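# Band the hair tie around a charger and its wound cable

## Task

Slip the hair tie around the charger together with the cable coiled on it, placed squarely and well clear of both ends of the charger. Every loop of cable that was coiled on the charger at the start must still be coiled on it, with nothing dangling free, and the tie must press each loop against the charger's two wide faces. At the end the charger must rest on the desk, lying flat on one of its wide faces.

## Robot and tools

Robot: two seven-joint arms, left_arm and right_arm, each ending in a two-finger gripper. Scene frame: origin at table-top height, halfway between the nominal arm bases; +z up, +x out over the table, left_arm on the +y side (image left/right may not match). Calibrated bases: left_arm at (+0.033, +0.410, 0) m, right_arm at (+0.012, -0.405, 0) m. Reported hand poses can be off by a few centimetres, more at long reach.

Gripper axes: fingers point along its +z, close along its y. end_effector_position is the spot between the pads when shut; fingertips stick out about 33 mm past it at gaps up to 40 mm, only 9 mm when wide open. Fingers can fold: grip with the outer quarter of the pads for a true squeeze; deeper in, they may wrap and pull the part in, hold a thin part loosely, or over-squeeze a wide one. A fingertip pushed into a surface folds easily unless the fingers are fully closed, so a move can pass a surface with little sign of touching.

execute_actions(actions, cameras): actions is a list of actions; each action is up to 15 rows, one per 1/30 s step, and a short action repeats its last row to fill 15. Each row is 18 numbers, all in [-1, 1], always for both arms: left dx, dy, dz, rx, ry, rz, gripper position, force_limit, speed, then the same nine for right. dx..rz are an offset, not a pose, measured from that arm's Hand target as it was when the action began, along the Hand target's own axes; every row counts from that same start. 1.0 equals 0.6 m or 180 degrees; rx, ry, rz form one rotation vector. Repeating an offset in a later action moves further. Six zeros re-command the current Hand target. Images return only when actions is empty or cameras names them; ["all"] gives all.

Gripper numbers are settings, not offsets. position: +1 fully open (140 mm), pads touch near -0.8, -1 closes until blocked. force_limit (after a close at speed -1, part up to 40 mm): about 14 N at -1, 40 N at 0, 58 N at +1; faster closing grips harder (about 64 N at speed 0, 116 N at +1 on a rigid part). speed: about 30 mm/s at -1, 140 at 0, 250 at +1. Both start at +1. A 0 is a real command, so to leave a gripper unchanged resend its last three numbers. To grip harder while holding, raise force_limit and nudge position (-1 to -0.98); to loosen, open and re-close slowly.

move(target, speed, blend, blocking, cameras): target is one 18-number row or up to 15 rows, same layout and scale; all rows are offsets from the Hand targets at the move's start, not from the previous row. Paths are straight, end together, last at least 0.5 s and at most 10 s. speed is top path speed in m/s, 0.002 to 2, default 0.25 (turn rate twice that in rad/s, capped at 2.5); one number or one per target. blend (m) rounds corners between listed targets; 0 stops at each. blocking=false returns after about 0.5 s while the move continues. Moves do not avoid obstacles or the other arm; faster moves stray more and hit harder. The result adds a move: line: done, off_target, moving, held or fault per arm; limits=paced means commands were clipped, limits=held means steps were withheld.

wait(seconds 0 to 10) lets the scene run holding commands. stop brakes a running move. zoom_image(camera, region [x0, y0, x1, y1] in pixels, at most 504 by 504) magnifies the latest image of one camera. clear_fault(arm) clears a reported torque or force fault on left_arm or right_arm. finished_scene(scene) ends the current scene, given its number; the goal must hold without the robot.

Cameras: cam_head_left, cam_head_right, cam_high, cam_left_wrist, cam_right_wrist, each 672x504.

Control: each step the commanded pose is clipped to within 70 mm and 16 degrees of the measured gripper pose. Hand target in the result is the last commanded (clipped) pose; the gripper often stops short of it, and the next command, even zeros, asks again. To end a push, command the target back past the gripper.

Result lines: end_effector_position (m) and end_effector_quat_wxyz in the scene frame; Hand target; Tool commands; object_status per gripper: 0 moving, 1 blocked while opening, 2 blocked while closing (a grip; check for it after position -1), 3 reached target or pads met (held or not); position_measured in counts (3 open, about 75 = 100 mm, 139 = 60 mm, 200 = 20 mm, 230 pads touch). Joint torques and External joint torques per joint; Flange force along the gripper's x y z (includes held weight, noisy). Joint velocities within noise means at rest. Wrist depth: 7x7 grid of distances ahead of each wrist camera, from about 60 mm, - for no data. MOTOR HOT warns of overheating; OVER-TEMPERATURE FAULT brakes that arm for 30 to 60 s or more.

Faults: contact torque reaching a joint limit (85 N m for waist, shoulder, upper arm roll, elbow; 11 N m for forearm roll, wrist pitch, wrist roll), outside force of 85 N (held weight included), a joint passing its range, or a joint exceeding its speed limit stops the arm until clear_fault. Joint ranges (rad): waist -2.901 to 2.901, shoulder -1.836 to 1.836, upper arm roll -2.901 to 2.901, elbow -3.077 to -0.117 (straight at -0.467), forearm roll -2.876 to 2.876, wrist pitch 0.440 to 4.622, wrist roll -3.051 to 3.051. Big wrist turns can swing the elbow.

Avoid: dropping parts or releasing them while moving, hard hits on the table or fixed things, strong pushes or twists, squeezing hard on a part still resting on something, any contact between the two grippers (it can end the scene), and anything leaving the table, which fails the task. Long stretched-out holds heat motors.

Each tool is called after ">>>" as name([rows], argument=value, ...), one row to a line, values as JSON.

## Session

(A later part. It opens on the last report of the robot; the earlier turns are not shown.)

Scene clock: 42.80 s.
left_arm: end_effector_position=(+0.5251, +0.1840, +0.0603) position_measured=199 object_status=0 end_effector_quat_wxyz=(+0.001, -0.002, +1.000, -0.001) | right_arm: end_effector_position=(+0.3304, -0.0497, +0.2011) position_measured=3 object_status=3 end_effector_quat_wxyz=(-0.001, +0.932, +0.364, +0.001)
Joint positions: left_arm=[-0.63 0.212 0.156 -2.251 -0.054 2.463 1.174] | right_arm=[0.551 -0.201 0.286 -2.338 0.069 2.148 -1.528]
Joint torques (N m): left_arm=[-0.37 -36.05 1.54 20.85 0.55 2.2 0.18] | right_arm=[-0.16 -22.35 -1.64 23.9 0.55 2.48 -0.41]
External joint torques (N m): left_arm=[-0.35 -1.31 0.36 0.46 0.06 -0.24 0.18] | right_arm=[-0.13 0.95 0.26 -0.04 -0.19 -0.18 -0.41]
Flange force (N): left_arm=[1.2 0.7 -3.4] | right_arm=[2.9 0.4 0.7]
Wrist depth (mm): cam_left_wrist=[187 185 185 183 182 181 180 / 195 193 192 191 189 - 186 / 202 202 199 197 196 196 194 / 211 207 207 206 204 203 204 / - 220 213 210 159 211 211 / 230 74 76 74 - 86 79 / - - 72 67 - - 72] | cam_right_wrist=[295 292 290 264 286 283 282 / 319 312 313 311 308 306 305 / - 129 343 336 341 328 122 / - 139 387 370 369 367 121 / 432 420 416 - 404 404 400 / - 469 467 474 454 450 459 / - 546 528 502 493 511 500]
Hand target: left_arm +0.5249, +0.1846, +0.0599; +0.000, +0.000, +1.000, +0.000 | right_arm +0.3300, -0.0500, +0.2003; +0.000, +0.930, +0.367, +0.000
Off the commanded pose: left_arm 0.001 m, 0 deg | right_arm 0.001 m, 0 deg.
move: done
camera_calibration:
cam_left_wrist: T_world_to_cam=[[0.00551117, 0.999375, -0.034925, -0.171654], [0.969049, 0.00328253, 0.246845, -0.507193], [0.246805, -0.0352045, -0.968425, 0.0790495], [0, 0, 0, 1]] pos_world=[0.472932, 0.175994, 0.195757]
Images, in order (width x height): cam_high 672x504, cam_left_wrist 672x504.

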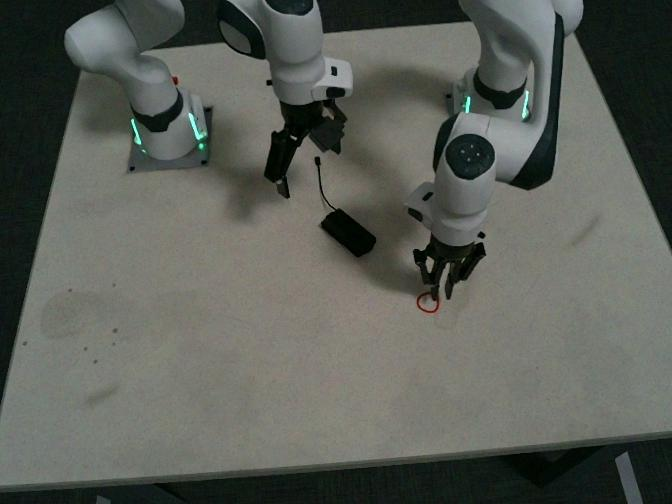

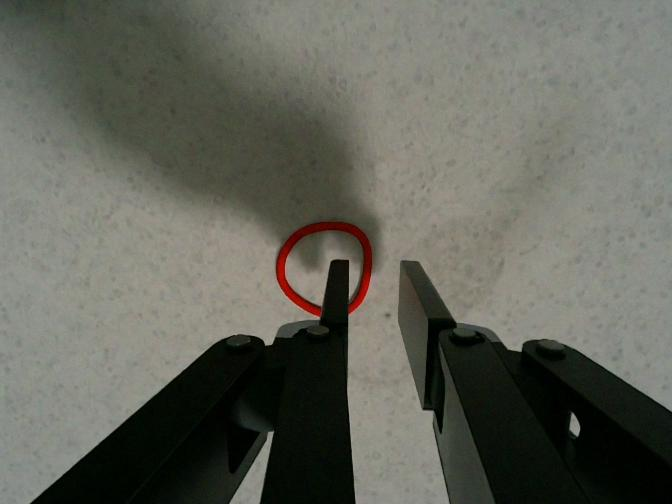

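>>> move([
  [-0.0017,-0.0038,0.043,0,0,0,-0.55,0,-1, 0,0,0,0,0,0,1,1,0],
  [-0.0017,-0.0038,0.0457,0,0,0,-0.55,0,-1, 0,0,0,0,0,0,1,1,0],
], speed=0.06, cameras=["cam_high","cam_left_wrist"])

>>> zoom_image(camera="cam_left_wrist", region=[230, 170, 500, 370])

Scene clock: 44.33 s.
left_arm: end_effector_position=(+0.5246, +0.1829, +0.0325) position_measured=199 object_status=3 end_effector_quat_wxyz=(-0.001, -0.001, +1.000, +0.001) | right_arm: end_effector_position=(+0.3304, -0.0497, +0.2011) position_measured=3 object_status=3 end_effector_quat_wxyz=(-0.001, +0.932, +0.364, +0.001)
Joint positions: left_arm=[-0.628 0.273 0.149 -2.251 -0.067 2.516 1.182] | right_arm=[0.551 -0.201 0.286 -2.338 0.069 2.148 -1.528]
Joint velocities: left_arm=[-0.002 0.001 0.001 -0.001 -0.001 0.004 0.001] | right_arm=[within noise]
Joint torques (N m): left_arm=[0.08 -37.29 1.45 19.72 0.16 2.51 0.19] | right_arm=[-0.17 -22.31 -1.64 23.92 0.53 2.49 -0.4]
External joint torques (N m): left_arm=[0.03 -1.38 -0.08 0.11 -0.3 0.07 0.19] | right_arm=[-0.25 1.14 0.14 -0.12 -0.21 -0.18 -0.4]
Flange force (N): left_arm=[2.3 1.5 -2.5] | right_arm=[3.3 0.6 1.0]
Wrist depth (mm): cam_left_wrist=[160 159 159 158 157 157 156 / 168 166 165 166 163 162 161 / 173 172 172 170 169 168 167 / 181 180 178 177 175 175 174 / 188 187 183 119 159 180 181 / - 74 76 89 188 86 79 / - - 72 197 - - 72] | cam_right_wrist=[296 292 291 264 286 285 282 / 319 312 313 311 309 306 305 / - 129 340 338 335 332 122 / - 372 379 373 368 366 121 / 434 421 418 413 416 404 406 / 464 472 465 462 454 449 444 / - 535 530 500 493 509 504]
Hand target: left_arm +0.5260, +0.1823, +0.0325; +0.000, +0.000, +1.000, +0.000 | right_arm +0.3300, -0.0500, +0.2003; +0.000, +0.930, +0.367, +0.000
Off the commanded pose: left_arm 0.001 m, 0 deg | right_arm 0.001 m, 0 deg.
move: done
camera_calibration:
cam_left_wrist: T_world_to_cam=[[0.00756561, 0.999508, -0.0304241, -0.172666], [0.970267, 0.0000230683, 0.242036, -0.49967], [0.241918, -0.0313506, -0.96979, 0.0540956], [0, 0, 0, 1]] pos_world=[0.473033, 0.174288, 0.168146]
Images, in order (width x height): cam_high 672x504, cam_left_wrist 672x504.

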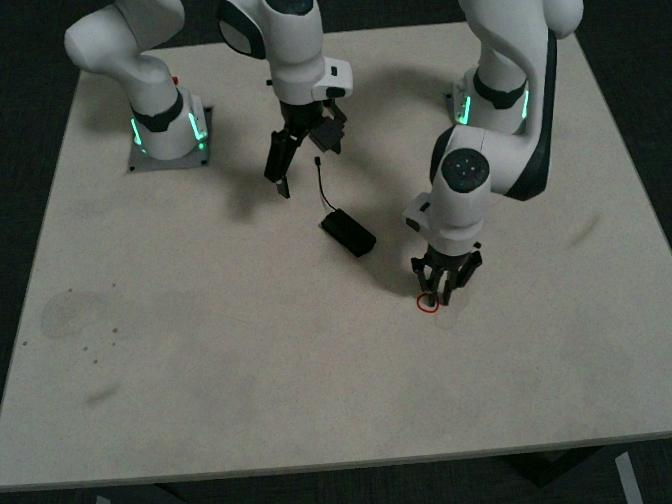

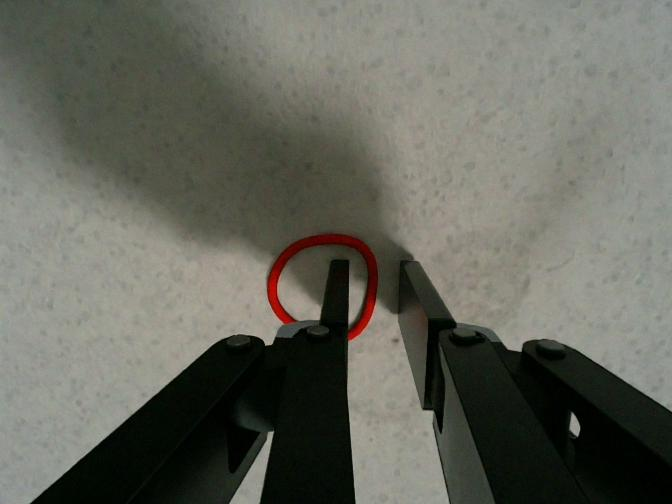

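Scaled by 1.867 from the camera's 672x504 image, which has a finer 960x720 frame.

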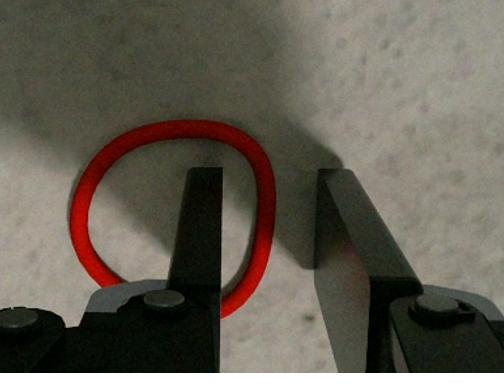

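>>> move([
  [0,0,0,0,0,0,-0.68,0,-1, 0,0,0,0,0,0,1,1,0],
  [0,0,0.0025,0,0,0,-0.72,0,-1, 0,0,0,0,0,0,1,1,0],
  [0,0,0.0025,0,0,0,-1,0,-1, 0,0,0,0,0,0,1,1,0],
], speed=0.06, cameras=["cam_high","cam_left_wrist"])

>>> zoom_image(camera="cam_left_wrist", region=[230, 170, 500, 370])

Scene clock: 46.90 s.
left_arm: end_effector_position=(+0.5250, +0.1827, +0.0312) position_measured=228 object_status=0 end_effector_quat_wxyz=(-0.001, -0.001, +1.000, +0.001) | right_arm: end_effector_position=(+0.3304, -0.0497, +0.2011) position_measured=3 object_status=3 end_effector_quat_wxyz=(-0.001, +0.932, +0.364, +0.001)
Joint positions: left_arm=[-0.628 0.276 0.149 -2.251 -0.068 2.52 1.183] | right_arm=[0.551 -0.201 0.286 -2.338 0.069 2.148 -1.528]
Joint torques (N m): left_arm=[0 -37.25 1.56 19.56 0.17 2.53 0.22] | right_arm=[-0.21 -22.29 -1.63 23.95 0.52 2.47 -0.42]
External joint torques (N m): left_arm=[-0.01 -1.17 0.04 -0.08 -0.28 0.07 0.22] | right_arm=[-0.34 1.16 0.11 -0.12 -0.22 -0.2 -0.42]
Flange force (N): left_arm=[2.5 1.7 -2.1] | right_arm=[3.3 0.8 1.0]
Wrist depth (mm): cam_left_wrist=[159 159 157 157 156 156 154 / 165 164 164 163 162 160 160 / 172 171 170 169 168 168 166 / 179 178 174 174 174 173 173 / 186 185 183 118 178 182 180 / 195 190 82 75 84 84 184 / - - - - - 76 67] | cam_right_wrist=[295 292 290 264 287 285 282 / 317 312 314 311 309 307 307 / - 129 342 337 335 334 122 / - 139 375 373 370 366 121 / 431 418 416 412 408 402 408 / 463 471 463 459 454 451 443 / - 536 533 499 498 507 501]
Hand target: left_arm +0.5260, +0.1823, +0.0310; +0.000, +0.000, +1.000, +0.000 | right_arm +0.3300, -0.0500, +0.2003; +0.000, +0.930, +0.367, +0.000
Off the commanded pose: left_arm 0.001 m, 0 deg | right_arm 0.001 m, 0 deg.
move: done
camera_calibration:
cam_left_wrist: T_world_to_cam=[[0.00804964, 0.999486, -0.0310301, -0.172732], [0.970012, -0.000266312, 0.243056, -0.499526], [0.242923, -0.0320561, -0.969516, 0.05229], [0, 0, 0, 1]] pos_world=[0.473234, 0.174186, 0.166749]
Images, in order (width x height): cam_high 672x504, cam_left_wrist 672x504.

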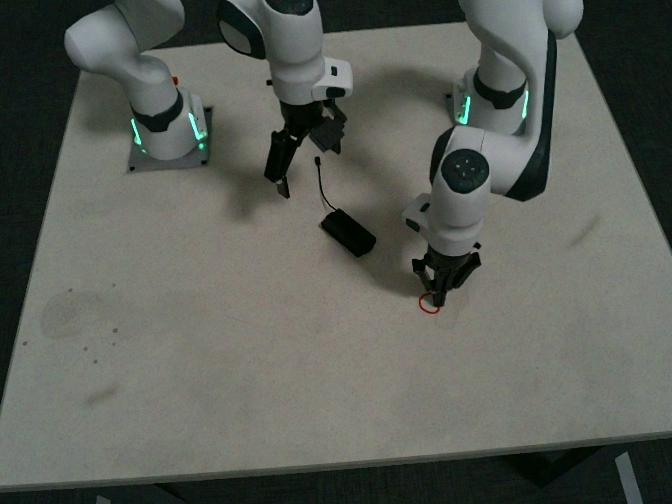

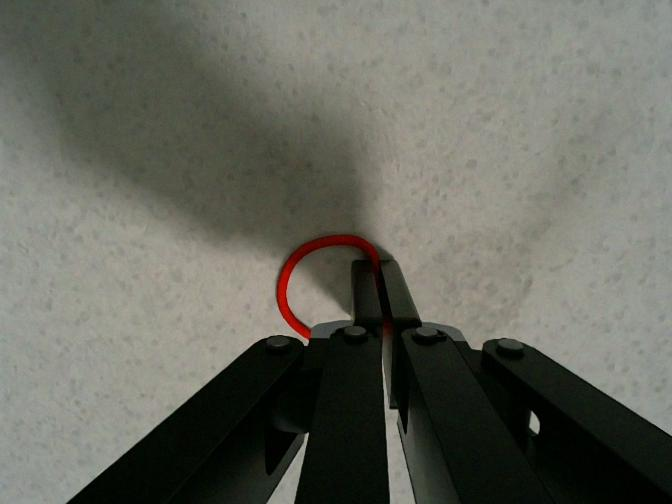

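Scaled by 1.867 from the camera's 672x504 image, which has a finer 960x720 frame.

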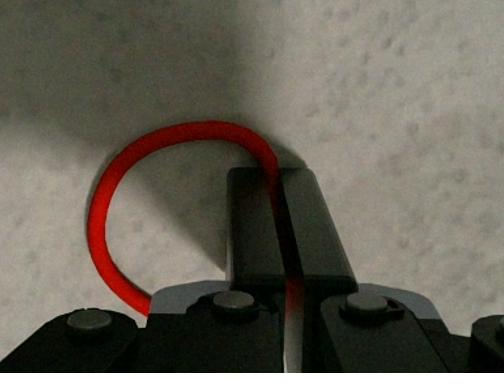

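>>> move(target=[0,0,-0.15,0,0,0,-1,0,-1, -0.0153,0.2363,-0.1328,0.2037,0.4692,-0.2037,-0.9,0,0], speed=0.2, cameras=["all"])

Scene clock: 52.63 s.
left_arm: end_effector_position=(+0.5256, +0.1818, +0.1198) position_measured=228 object_status=2 end_effector_quat_wxyz=(+0.000, +0.001, +1.000, -0.001) | right_arm: end_effector_position=(+0.4206, -0.1603, +0.2805) position_measured=233 object_status=3 end_effector_quat_wxyz=(+0.500, -0.503, -0.498, -0.499)
Joint positions: left_arm=[-0.629 0.11 0.154 -2.208 -0.026 2.317 1.157] | right_arm=[1.359 -1.765 -1.758 -2.657 -0.36 2.443 -3]
Joint velocities: left_arm=[within noise] | right_arm=[0.002 0 0.002 0 0 -0.004 -0.002]
Joint torques (N m): left_arm=[-0.42 -35.53 1.01 22.36 0.99 2.21 -0.14] | right_arm=[0.14 12.75 23.06 -5.37 -0.33 0.14 -0.39]
External joint torques (N m): left_arm=[-0.35 -2.14 0.46 0.08 0.42 -0.26 -0.14] | right_arm=[0 -1.59 -0.99 1.62 -0.13 -0.19 -0.42]
Flange force (N): left_arm=[5.2 2.0 -4.4] | right_arm=[-4.2 4.9 -1.6]
Wrist depth (mm): cam_left_wrist=[- 242 240 239 237 238 235 / - 243 - 257 248 246 247 / 267 - 265 257 257 254 251 / 277 276 271 267 257 265 263 / 286 285 278 118 105 - - / - 291 82 75 84 84 74 / - - - - - 76 67] | cam_right_wrist=[564 647 - - - 387 2622 / 663 668 2742 3020 2909 425 - / 688 706 - 102 107 - 3911 / 725 - 83 77 83 83 73 / - - 68 - - - 66 / - - - - - - 64 / - - - - - - -]
Hand target: left_arm +0.5259, +0.1823, +0.1210; +0.000, +0.000, +1.000, +0.000 | right_arm +0.4201, -0.1599, +0.2800; +0.500, -0.500, -0.500, -0.500
Off the commanded pose: left_arm 0.001 m, 0 deg | right_arm 0.001 m, 0 deg.
joint sent to its limit (right arm) — joint 7 (wrist roll), lower limit. The joint targets still meet the commanded pose.
move: done
camera_calibration:
cam_left_wrist: T_world_to_cam=[[0.0114982, 0.999334, -0.0346305, -0.170558], [0.969757, -0.00270038, 0.244059, -0.521167], [0.243803, -0.0363894, -0.969142, 0.138326], [0, 0, 0, 1]] pos_world=[0.473642, 0.17407, 0.255346]
cam_right_wrist: T_world_to_cam=[[0.999711, 0.0192644, 0.0143871, -0.409533], [0.0218357, -0.476941, -0.878664, 0.139266], [-0.0100652, 0.878724, -0.477223, 0.41654], [0, 0, 0, 1]] pos_world=[0.410567, -0.291713, 0.327042]

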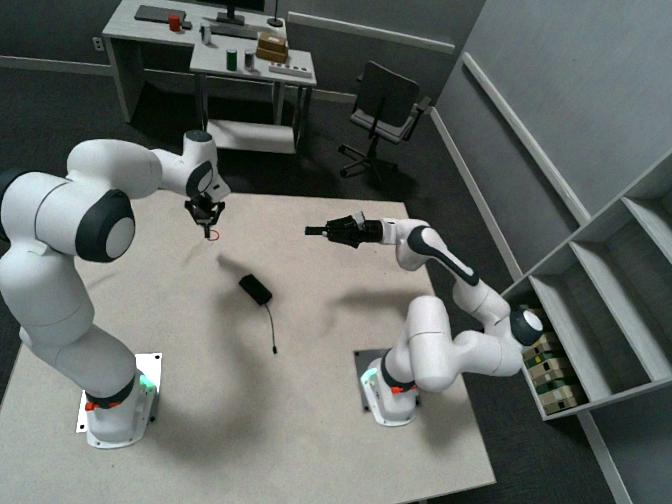

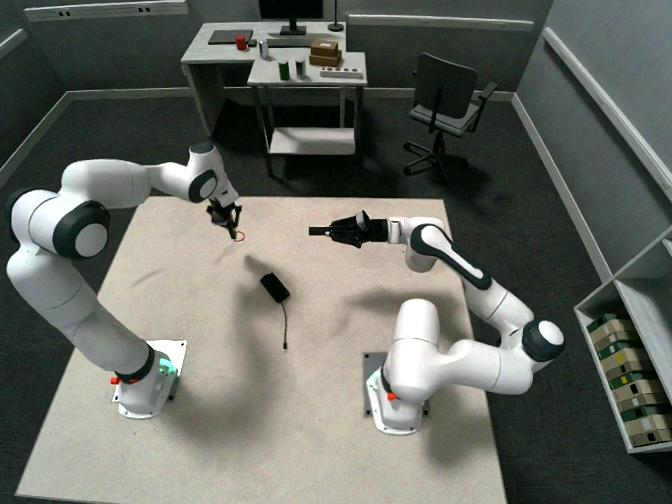

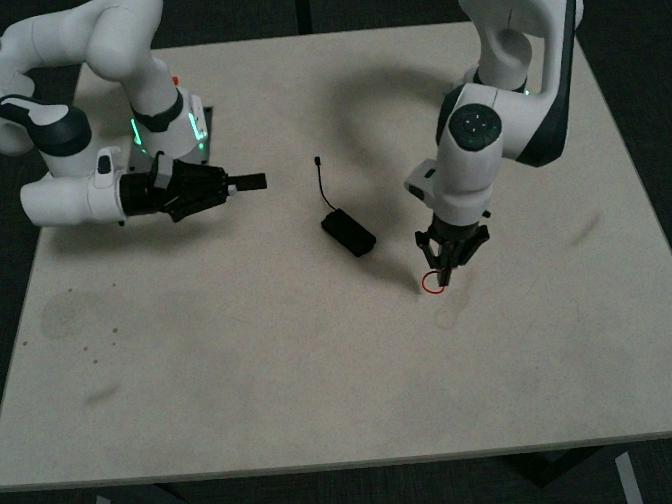

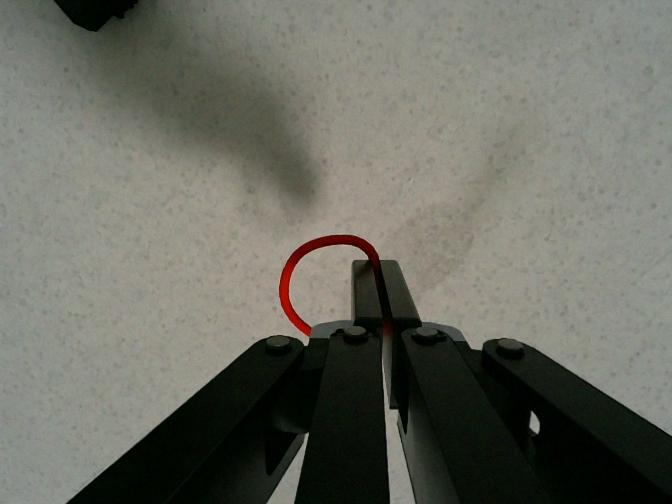

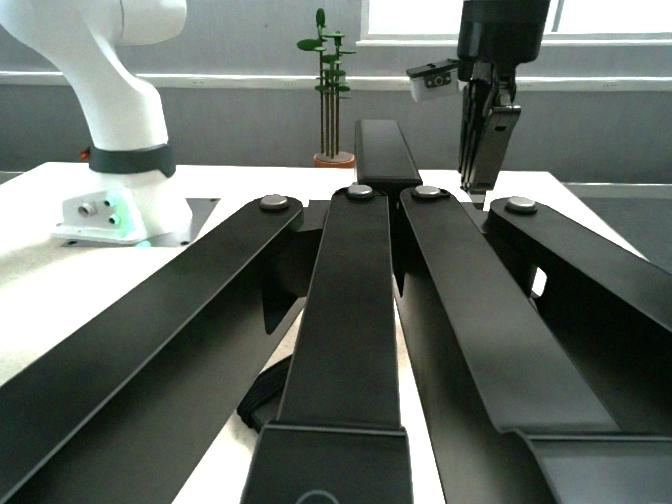

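>>> move(target=[0.1765,-0.1372,-0.215,0,0,0,-1,0,-1, 0,-0.1,-0.0667,-0.2037,-0.4692,0.2037,-0.9,0,0], speed=0.2, cameras=["cam_high"])

Scene clock: 59.17 s.
left_arm: end_effector_position=(+0.4210, +0.1008, +0.2489) position_measured=228 object_status=2 end_effector_quat_wxyz=(+0.001, +0.002, +1.000, +0.000) | right_arm: end_effector_position=(+0.3608, -0.2003, +0.2806) position_measured=233 object_status=3 end_effector_quat_wxyz=(+0.000, +0.929, +0.370, +0.002)
Joint positions: left_arm=[-0.726 -0.177 0.008 -2.194 0.003 2.017 0.898] | right_arm=[0.647 -0.487 -0.094 -2.4 -0.048 1.918 -1.757]
Joint velocities: left_arm=[within noise] | right_arm=[-0.001 0.001 0 0.002 0 -0.001 0.005]
Joint torques (N m): left_arm=[-0.46 -28.02 -0.47 24.42 0.41 2.22 -0.13] | right_arm=[-0.53 -15.03 1.18 24.93 1.14 2.44 0.09]
External joint torques (N m): left_arm=[-0.53 -2.21 -0.35 0.23 -0.28 -0.23 -0.13] | right_arm=[-0.58 0.5 0.34 -0.01 0.29 -0.22 0.09]
Flange force (N): left_arm=[5.3 2.8 -2.6] | right_arm=[1.4 -0.1 -0.4]
Wrist depth (mm): cam_left_wrist=[- - 363 356 - - 354 / - - - - 374 371 368 / - - - - 383 - 385 / - 418 - - - - - / - - - 111 105 415 - / - - 82 75 84 84 74 / - - - - - 76 67] | cam_right_wrist=[369 364 363 360 359 357 334 / 398 397 393 384 - 385 382 / 454 438 419 101 121 411 416 / 471 - 83 77 83 83 435 / - - 68 - - - 66 / - - - - - - 64 / - - - - - - -]
Hand target: left_arm +0.4201, +0.1000, +0.2501; +0.000, +0.000, +1.000, +0.000 | right_arm +0.3601, -0.1999, +0.2800; +0.000, +0.930, +0.367, +0.000
Off the commanded pose: left_arm 0.002 m, 0 deg | right_arm 0.001 m, 0 deg.
move: done
Images, in order (width x height): cam_high 672x504.

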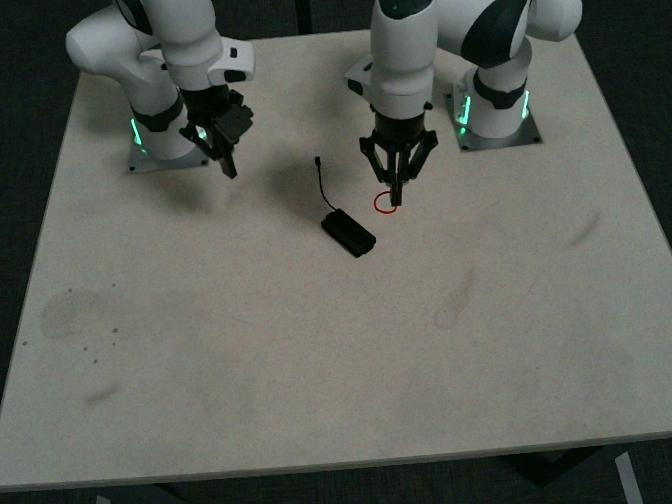

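>>> move(target=[0,0,0,0,0,0,-1,0,-1, 0.2812,-0.1548,-0.0617,0.2869,-0.1246,0.6927,-0.9,0,0], speed=0.2, cameras=["all"])

Scene clock: 67.20 s.
left_arm: end_effector_position=(+0.4210, +0.1008, +0.2489) position_measured=228 object_status=2 end_effector_quat_wxyz=(+0.001, +0.001, +1.000, +0.000) | right_arm: end_effector_position=(+0.4198, -0.0169, +0.3163) position_measured=233 object_status=3 end_effector_quat_wxyz=(-0.270, +0.656, -0.651, -0.271)
Joint positions: left_arm=[-0.726 -0.177 0.008 -2.194 0.003 2.017 0.897] | right_arm=[0.376 -0.301 0.101 -2.37 0.964 2.221 -0.094]
Joint velocities: left_arm=[within noise] | right_arm=[0 0 -0.001 0.001 0 0 0.007]
Joint torques (N m): left_arm=[-0.38 -28.03 -0.36 24.48 0.41 2.23 -0.13] | right_arm=[-0.56 -22.37 -0.66 24.49 0.91 2.09 -0.01]
External joint torques (N m): left_arm=[-0.36 -2.07 -0.14 0.11 -0.27 -0.26 -0.13] | right_arm=[-0.49 -0.2 0.57 -0.67 0.18 0.41 0.02]
Flange force (N): left_arm=[5.0 3.0 -2.4] | right_arm=[1.0 2.8 1.1]
Wrist depth (mm): cam_left_wrist=[- 368 - - 358 354 374 / - 400 345 - - 364 - / 396 - 392 - - - - / - - - - - - - / - - 424 111 112 409 - / - - 82 75 84 84 74 / - - - - - 76 67] | cam_right_wrist=[- 487 486 484 486 491 490 / 670 596 612 552 613 613 552 / 2982 828 801 109 109 777 546 / 3508 - 83 77 83 83 505 / - - 68 - - - 66 / - - - - - - 64 / - - - - - - -]
Hand target: left_arm +0.4201, +0.1000, +0.2501; +0.000, +0.000, +1.000, +0.000 | right_arm +0.4200, -0.0168, +0.3170; -0.270, +0.653, -0.653, -0.271
Off the commanded pose: left_arm 0.002 m, 0 deg | right_arm 0.001 m, 0 deg.
move: done
camera_calibration:
cam_left_wrist: T_world_to_cam=[[0.0124021, 0.999423, -0.0316356, -0.0850291], [0.969289, -0.00424488, 0.245886, -0.451536], [0.24561, -0.0337135, -0.968782, 0.284917], [0, 0, 0, 1]] pos_world=[0.368745, 0.0926688, 0.384359]
cam_right_wrist: T_world_to_cam=[[-0.999449, -0.00582434, -0.0326876, 0.441667], [-0.0329889, 0.285668, 0.957761, -0.305829], [0.00375949, 0.958311, -0.285703, 0.242682], [0, 0, 0, 1]] pos_world=[0.430422, -0.142627, 0.376683]

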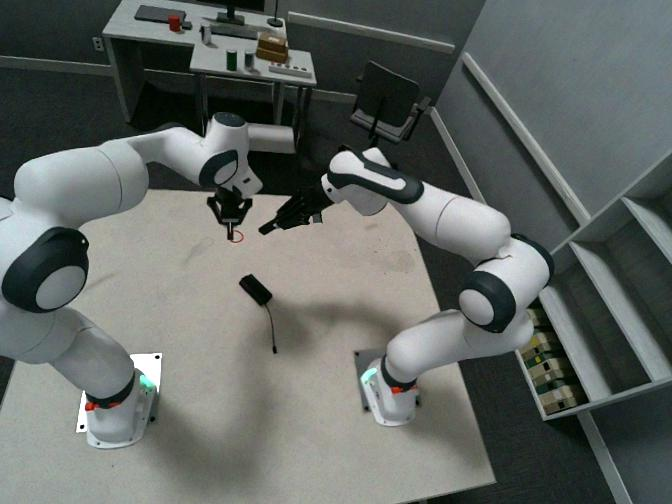

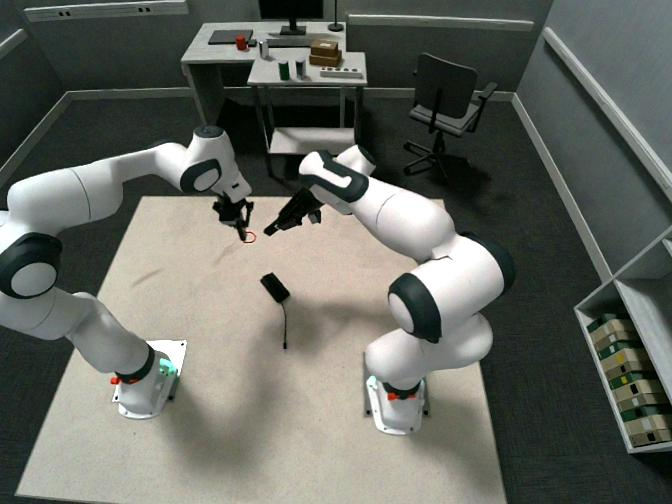

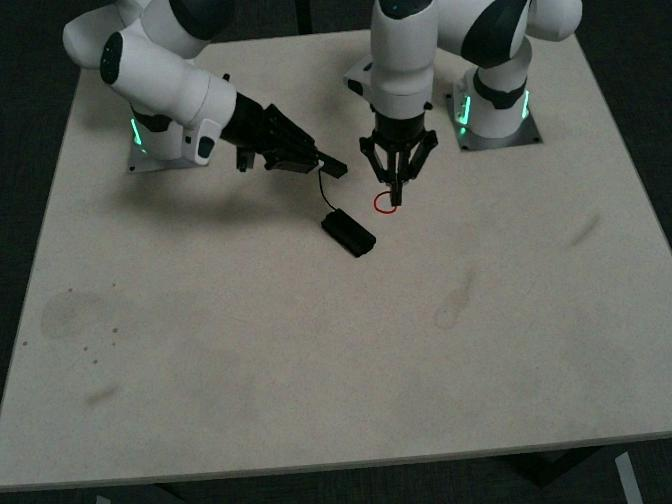

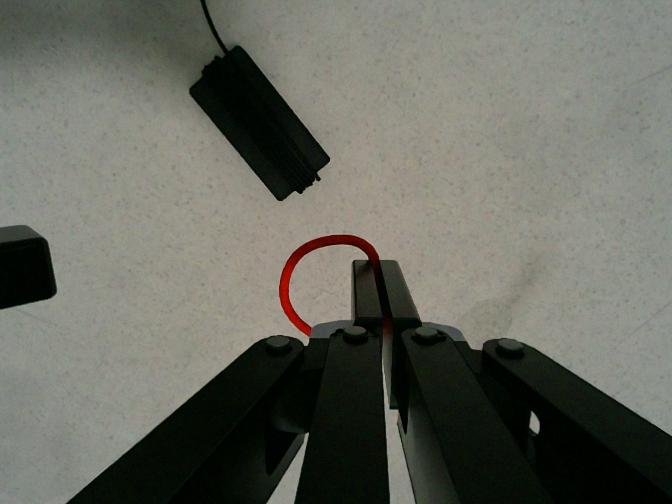

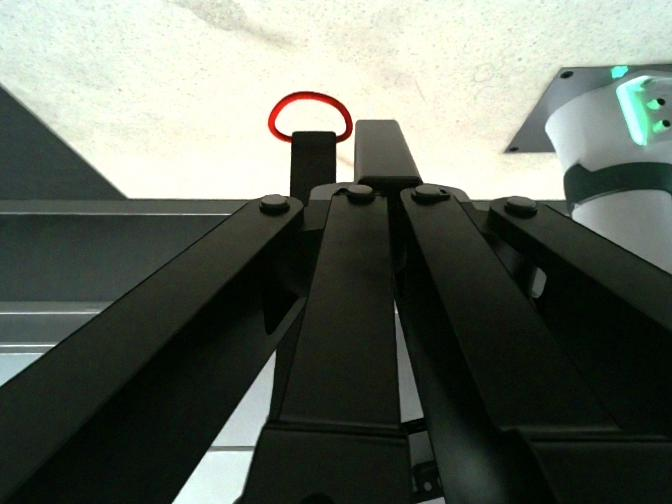

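>>> move(target=[0,-0.0333,0,0,0,0.5,-1,0,-1, 0,0,0,0,0,0,-0.9,0,0], speed=0.25, cameras=["all"])

>>> zoom_image(camera="cam_right_wrist", region=[240, 40, 440, 200])

Scene clock: 74.23 s.
left_arm: end_effector_position=(+0.4209, +0.0804, +0.2503) position_measured=228 object_status=2 end_effector_quat_wxyz=(+0.002, +0.705, +0.709, +0.001) | right_arm: end_effector_position=(+0.4199, -0.0170, +0.3163) position_measured=233 object_status=3 end_effector_quat_wxyz=(-0.270, +0.655, -0.652, -0.271)
Joint positions: left_arm=[-0.995 -0.146 0.235 -2.152 0.039 2.014 2.401] | right_arm=[0.376 -0.301 0.101 -2.37 0.964 2.221 -0.092]
Joint velocities: left_arm=[0 0 -0.001 0.001 0 0 0.006] | right_arm=[within noise]
Joint torques (N m): left_arm=[-0.76 -26.79 -0.83 24.54 0.52 2.19 0.18] | right_arm=[-0.27 -22.45 -1.07 24.48 0.83 2.1 0.03]
External joint torques (N m): left_arm=[-0.76 -0.83 0.36 0.22 -0.3 -0.26 0.18] | right_arm=[-0.22 -0.37 0.14 -0.62 0.1 0.42 0.05]
Flange force (N): left_arm=[0.9 -0.9 -1.6] | right_arm=[1.1 3.0 0.5]
Wrist depth (mm): cam_left_wrist=[- 364 - 363 348 - - / - 378 383 374 - - 368 / - - - - - - - / - - - - - - - / - 433 180 111 111 - - / - - 82 75 84 84 70 / - - - - - 76 67] | cam_right_wrist=[487 505 460 486 475 487 489 / 610 583 621 237 - 593 559 / 2982 840 775 102 102 785 545 / 3360 - 83 77 83 83 503 / - - 68 - - - 66 / - - - - - - 64 / - - - - - - -]
Hand target: left_arm +0.4201, +0.0800, +0.2501; +0.000, +0.707, +0.707, +0.000 | right_arm +0.4200, -0.0168, +0.3170; -0.270, +0.653, -0.653, -0.271
Off the commanded pose: left_arm 0.001 m, 0 deg | right_arm 0.001 m, 0 deg.
move: done
camera_calibration:
cam_left_wrist: T_world_to_cam=[[0.999569, -0.00446873, -0.0290019, -0.400045], [0.00279031, -0.969383, 0.245537, 0.03245], [-0.0292112, -0.245512, -0.968953, 0.41832], [0, 0, 0, 1]] pos_world=[0.412002, 0.132371, 0.385763]
cam_right_wrist: T_world_to_cam=[[-0.999501, -0.00398233, -0.0313443, 0.441347], [-0.0311746, 0.285815, 0.957778, -0.306599], [0.00514449, 0.958276, -0.285797, 0.242116], [0, 0, 0, 1]] pos_world=[0.430323, -0.142626, 0.376683]

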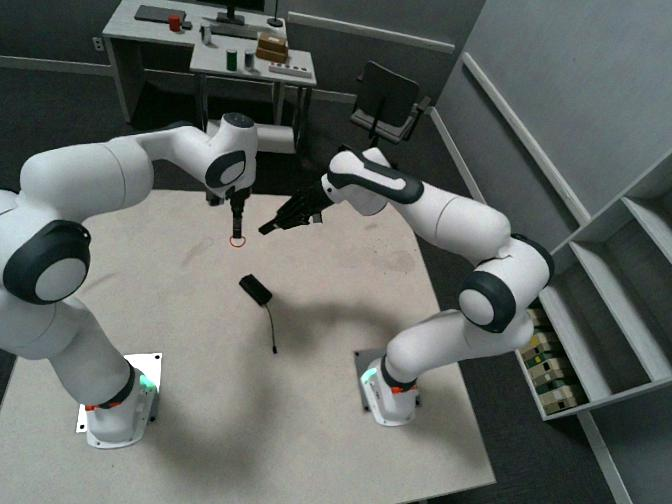

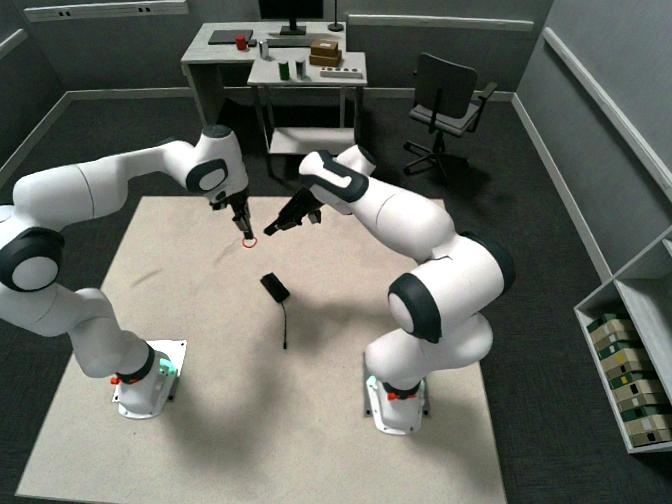

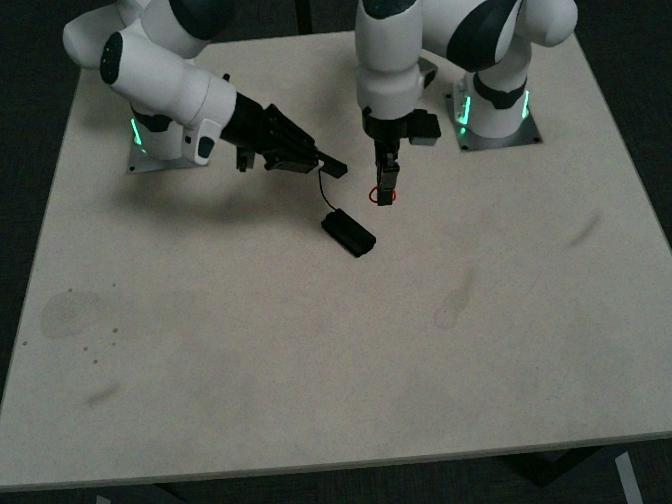

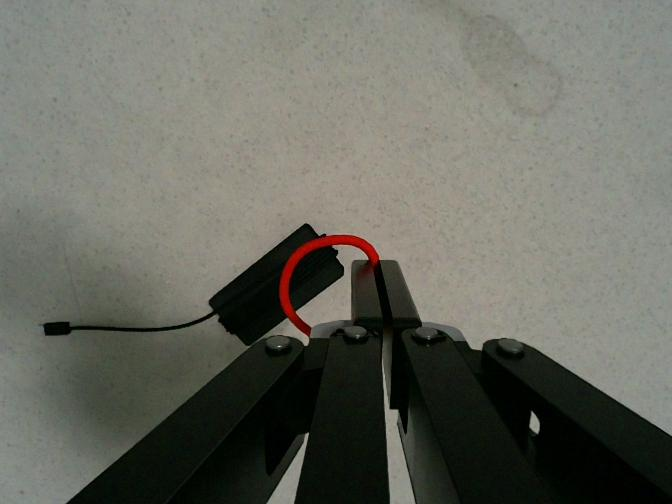

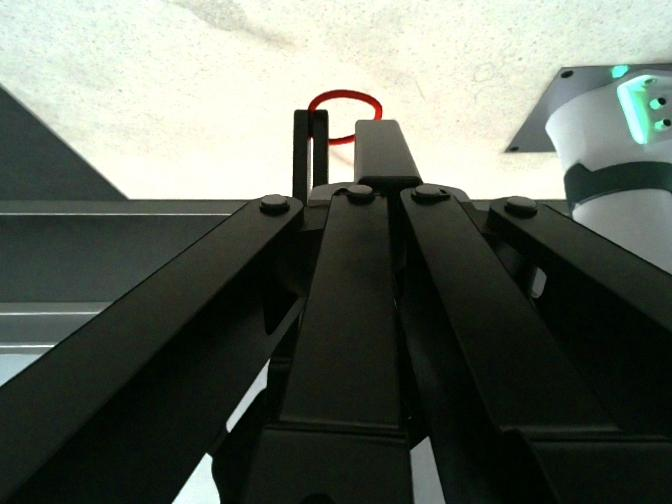

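Scaled by 2.520 from the camera's 672x504 image, which has a finer 960x720 frame.

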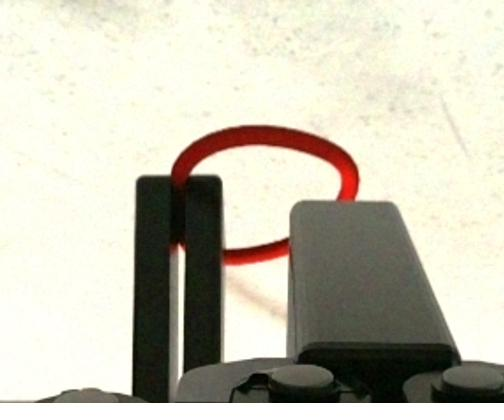

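>>> move(target=[0,0,0,0,0,0,-1,0,-1, -0.0127,-0.0155,0.1438,0,0,0,-0.9,0,0], speed=0.12, cameras=["cam_high","cam_head_right","cam_left_wrist","cam_right_wrist"])

>>> zoom_image(camera="cam_right_wrist", region=[240, 40, 440, 200])

>>> zoom_image(camera="cam_high", region=[320, 120, 440, 220])

Scene clock: 76.20 s.
left_arm: end_effector_position=(+0.4209, +0.0803, +0.2503) position_measured=228 object_status=2 end_effector_quat_wxyz=(+0.002, +0.706, +0.708, +0.001) | right_arm: end_effector_position=(+0.4289, +0.0486, +0.2619) position_measured=233 object_status=3 end_effector_quat_wxyz=(-0.269, +0.652, -0.655, -0.271)
Joint positions: left_arm=[-0.995 -0.146 0.235 -2.152 0.039 2.014 2.403] | right_arm=[0.442 -0.111 0.181 -2.312 1.073 2.402 -0.135]
Joint velocities: left_arm=[within noise] | right_arm=[0 0 0 -0.001 0.001 0.002 -0.005]
Joint torques (N m): left_arm=[-0.41 -26.82 -1.19 24.49 0.52 2.22 0.19] | right_arm=[0.16 -26.54 -0.45 24.19 0.46 2.07 -0.39]
External joint torques (N m): left_arm=[-0.42 -0.88 0 0.2 -0.3 -0.23 0.19] | right_arm=[0.08 1.24 0.13 -0.13 0.29 0.5 -0.36]
Flange force (N): left_arm=[1.0 -1.2 -1.6] | right_arm=[1.3 -1.9 4.6]
Wrist depth (mm): cam_left_wrist=[371 379 366 - - 361 358 / - 375 - 375 - - - / - - - - 389 - - / - 395 414 - 403 - - / - 428 382 118 106 - - / - - 82 75 84 84 74 / - - - - - 76 67] | cam_right_wrist=[408 410 409 411 429 413 416 / 518 512 461 160 495 - 498 / 2774 700 657 110 109 647 497 / - - 83 77 83 83 73 / - - 68 - - - 66 / - - - - - - 64 / - - - - - - -]
Hand target: left_arm +0.4201, +0.0800, +0.2501; +0.000, +0.707, +0.707, +0.000 | right_arm +0.4292, +0.0496, +0.2614; -0.270, +0.653, -0.653, -0.271
Off the commanded pose: left_arm 0.001 m, 0 deg | right_arm 0.001 m, 0 deg.
move: done
camera_calibration:
cam_left_wrist: T_world_to_cam=[[0.99956, -0.00631241, -0.0289737, -0.3999], [0.000996879, -0.969374, 0.245586, 0.0332618], [-0.0296366, -0.245507, -0.968942, 0.418517], [0, 0, 0, 1]] pos_world=[0.412094, 0.132468, 0.385763]
cam_right_wrist: T_world_to_cam=[[-0.999663, 0.00444904, -0.0255648, 0.447061], [-0.0232237, 0.286118, 0.957913, -0.276343], [0.0115763, 0.958184, -0.285919, 0.161035], [0, 0, 0, 1]] pos_world=[0.438628, -0.0772235, 0.322185]
Images, in order (width x height): cam_head_right 672x504, cam_high 672x504, cam_left_wrist 672x504, cam_right_wrist 672x504.

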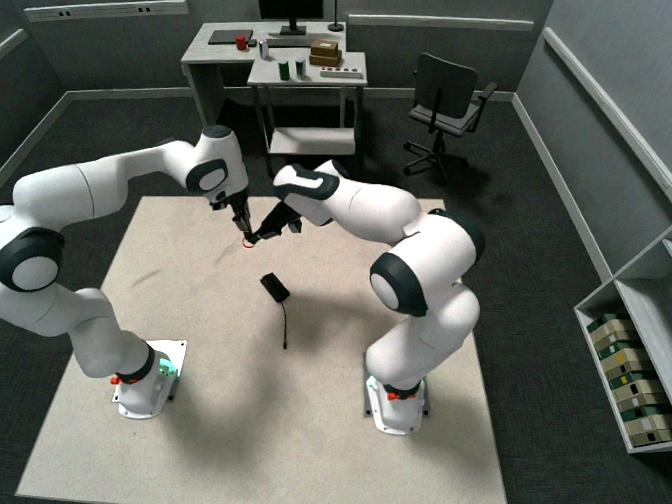

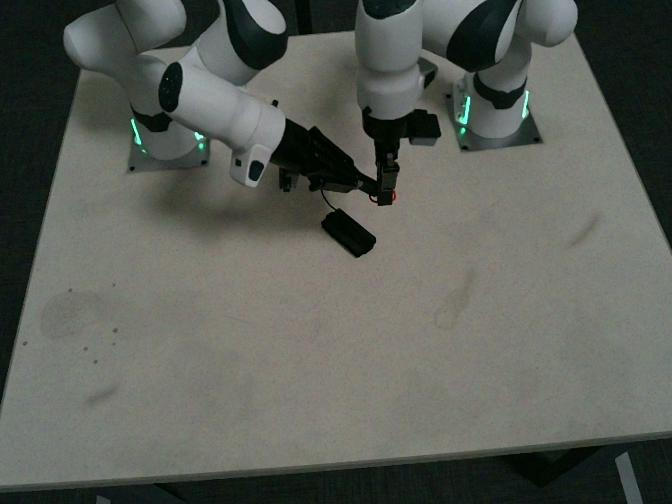

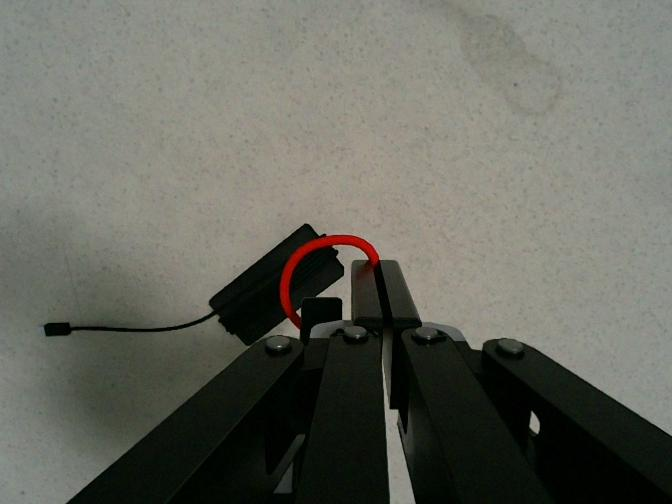

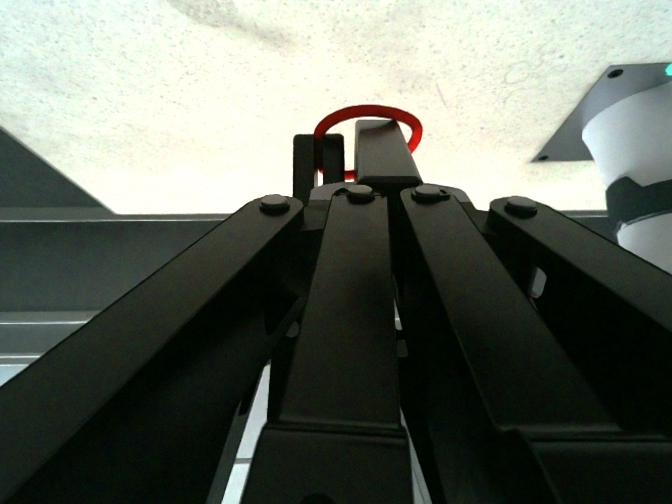

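Scaled by 2.520 from the camera's 672x504 image, which has a finer 960x720 frame.

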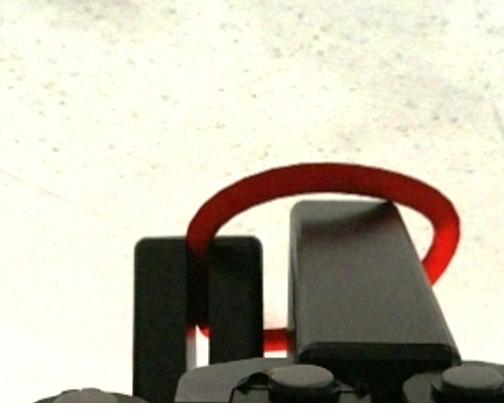

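Scaled by 4.200 from the camera's 672x504 image, which has a finer 960x720 frame.

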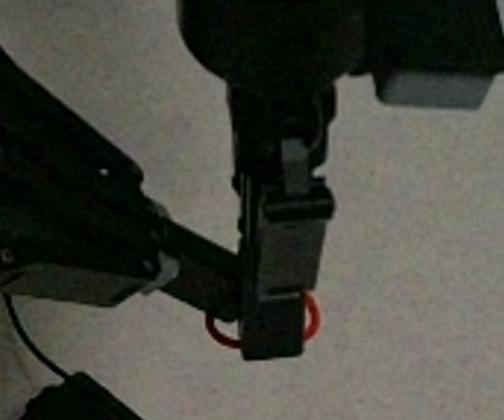

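>>> move(target=[0,0,0,0,0,0,-1,0,-1, 0,0.0025,0.055,0,0,0,-0.9,0,0], speed=0.06, cameras=["cam_high","cam_head_right","cam_left_wrist","cam_right_wrist"])

>>> zoom_image(camera="cam_right_wrist", region=[240, 40, 440, 200])

>>> zoom_image(camera="cam_left_wrist", region=[260, 200, 460, 360])

>>> zoom_image(camera="cam_high", region=[320, 120, 440, 220])

Scene clock: 77.73 s.
left_arm: end_effector_position=(+0.4206, +0.0805, +0.2501) position_measured=228 object_status=2 end_effector_quat_wxyz=(+0.001, +0.706, +0.708, +0.001) | right_arm: end_effector_position=(+0.4278, +0.0717, +0.2387) position_measured=233 object_status=3 end_effector_quat_wxyz=(-0.269, +0.651, -0.655, -0.271)
Joint positions: left_arm=[-0.995 -0.146 0.235 -2.152 0.039 2.013 2.403] | right_arm=[0.472 -0.04 0.206 -2.29 1.12 2.47 -0.165]
Joint velocities: left_arm=[within noise] | right_arm=[-0.001 0.002 0 0 0 0.003 -0.006]
Joint torques (N m): left_arm=[-0.41 -26.9 -1.21 24.55 0.55 2.32 0.21] | right_arm=[0.07 -28.43 0.06 23.76 0.27 1.98 -0.45]
External joint torques (N m): left_arm=[-0.34 -0.91 0.06 0.2 -0.26 -0.14 0.21] | right_arm=[0 1.36 0.24 -0.17 0.32 0.46 -0.43]
Flange force (N): left_arm=[1.2 -1.2 -1.3] | right_arm=[1.7 -1.7 5.0]
Wrist depth (mm): cam_left_wrist=[- - - 364 - 363 352 / 379 - - 370 - - 362 / - - - 394 - - 387 / - - - 173 - - - / 442 421 - 122 105 - - / 454 - 82 75 84 84 71 / - - - - - 76 67] | cam_right_wrist=[378 375 379 380 382 383 384 / 474 498 480 455 457 480 470 / 2681 650 568 121 109 610 480 / - - 83 77 83 83 73 / - - 68 - - - 66 / - - - - - - 64 / - - - - - - -]
Hand target: left_arm +0.4201, +0.0800, +0.2501; +0.000, +0.707, +0.707, +0.000 | right_arm +0.4277, +0.0729, +0.2380; -0.270, +0.653, -0.653, -0.271
Off the commanded pose: left_arm 0.001 m, 0 deg | right_arm 0.001 m, 0 deg.
move: done
camera_calibration:
cam_left_wrist: T_world_to_cam=[[0.999533, -0.00630465, -0.0299013, -0.399338], [0.00121062, -0.969548, 0.244896, 0.0335136], [-0.0305347, -0.244818, -0.969088, 0.418648], [0, 0, 0, 1]] pos_world=[0.411894, 0.132468, 0.385559]
cam_right_wrist: T_world_to_cam=[[-0.999654, 0.00522375, -0.0257849, 0.445367], [-0.0232153, 0.285952, 0.957963, -0.260782], [0.0123774, 0.95823, -0.285732, 0.131877], [0, 0, 0, 1]] pos_world=[0.437527, -0.0541237, 0.298985]
Images, in order (width x height): cam_head_right 672x504, cam_high 672x504, cam_left_wrist 672x504, cam_right_wrist 672x504.

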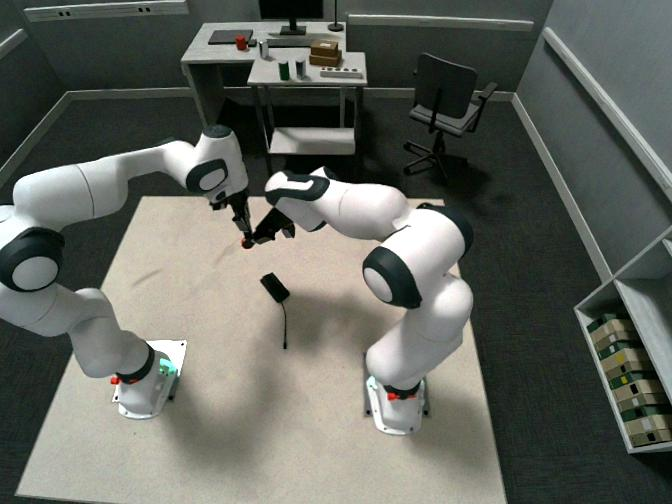

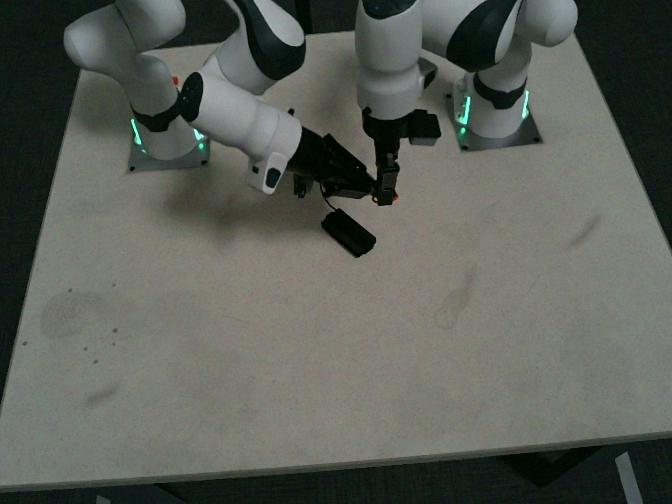

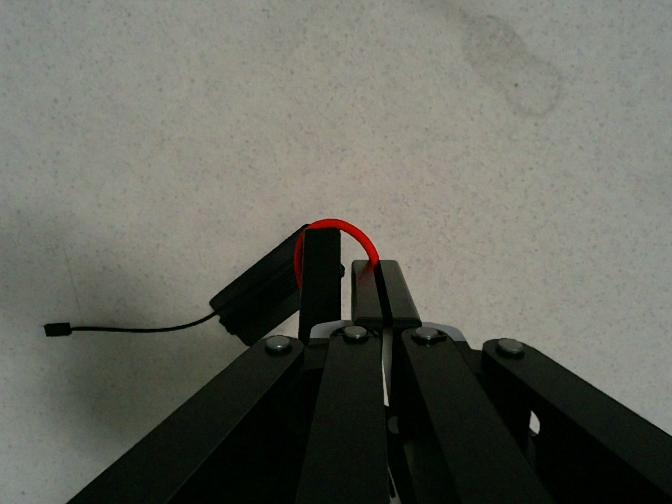

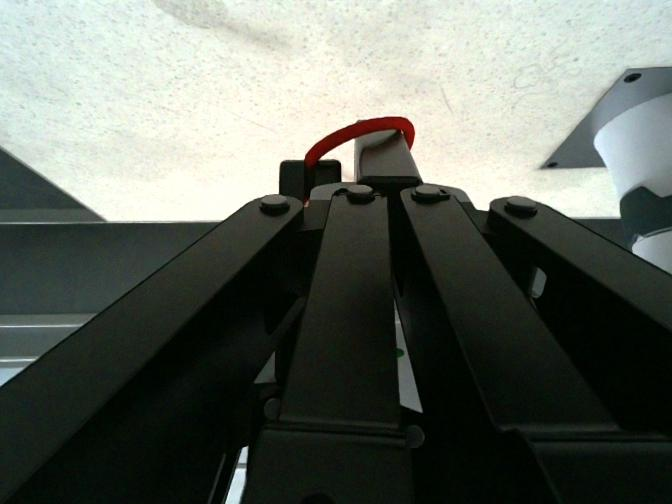

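Scaled by 2.520 from the camera's 672x504 image, which has a finer 960x720 frame.

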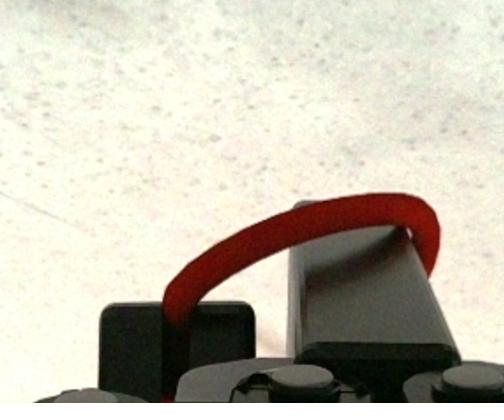

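Scaled by 2.520 from the camera's 672x504 image, which has a finer 960x720 frame.

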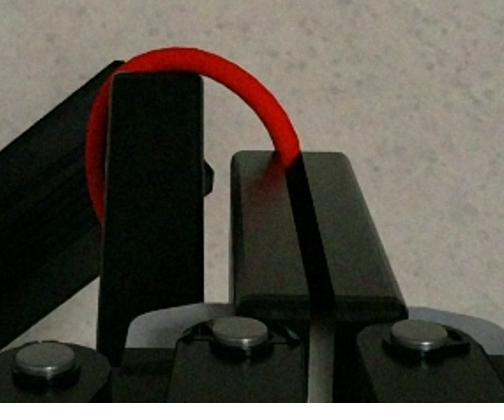

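Scaled by 4.200 from the camera's 672x504 image, which has a finer 960x720 frame.

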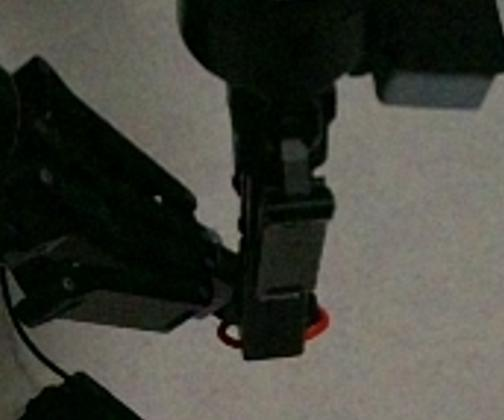

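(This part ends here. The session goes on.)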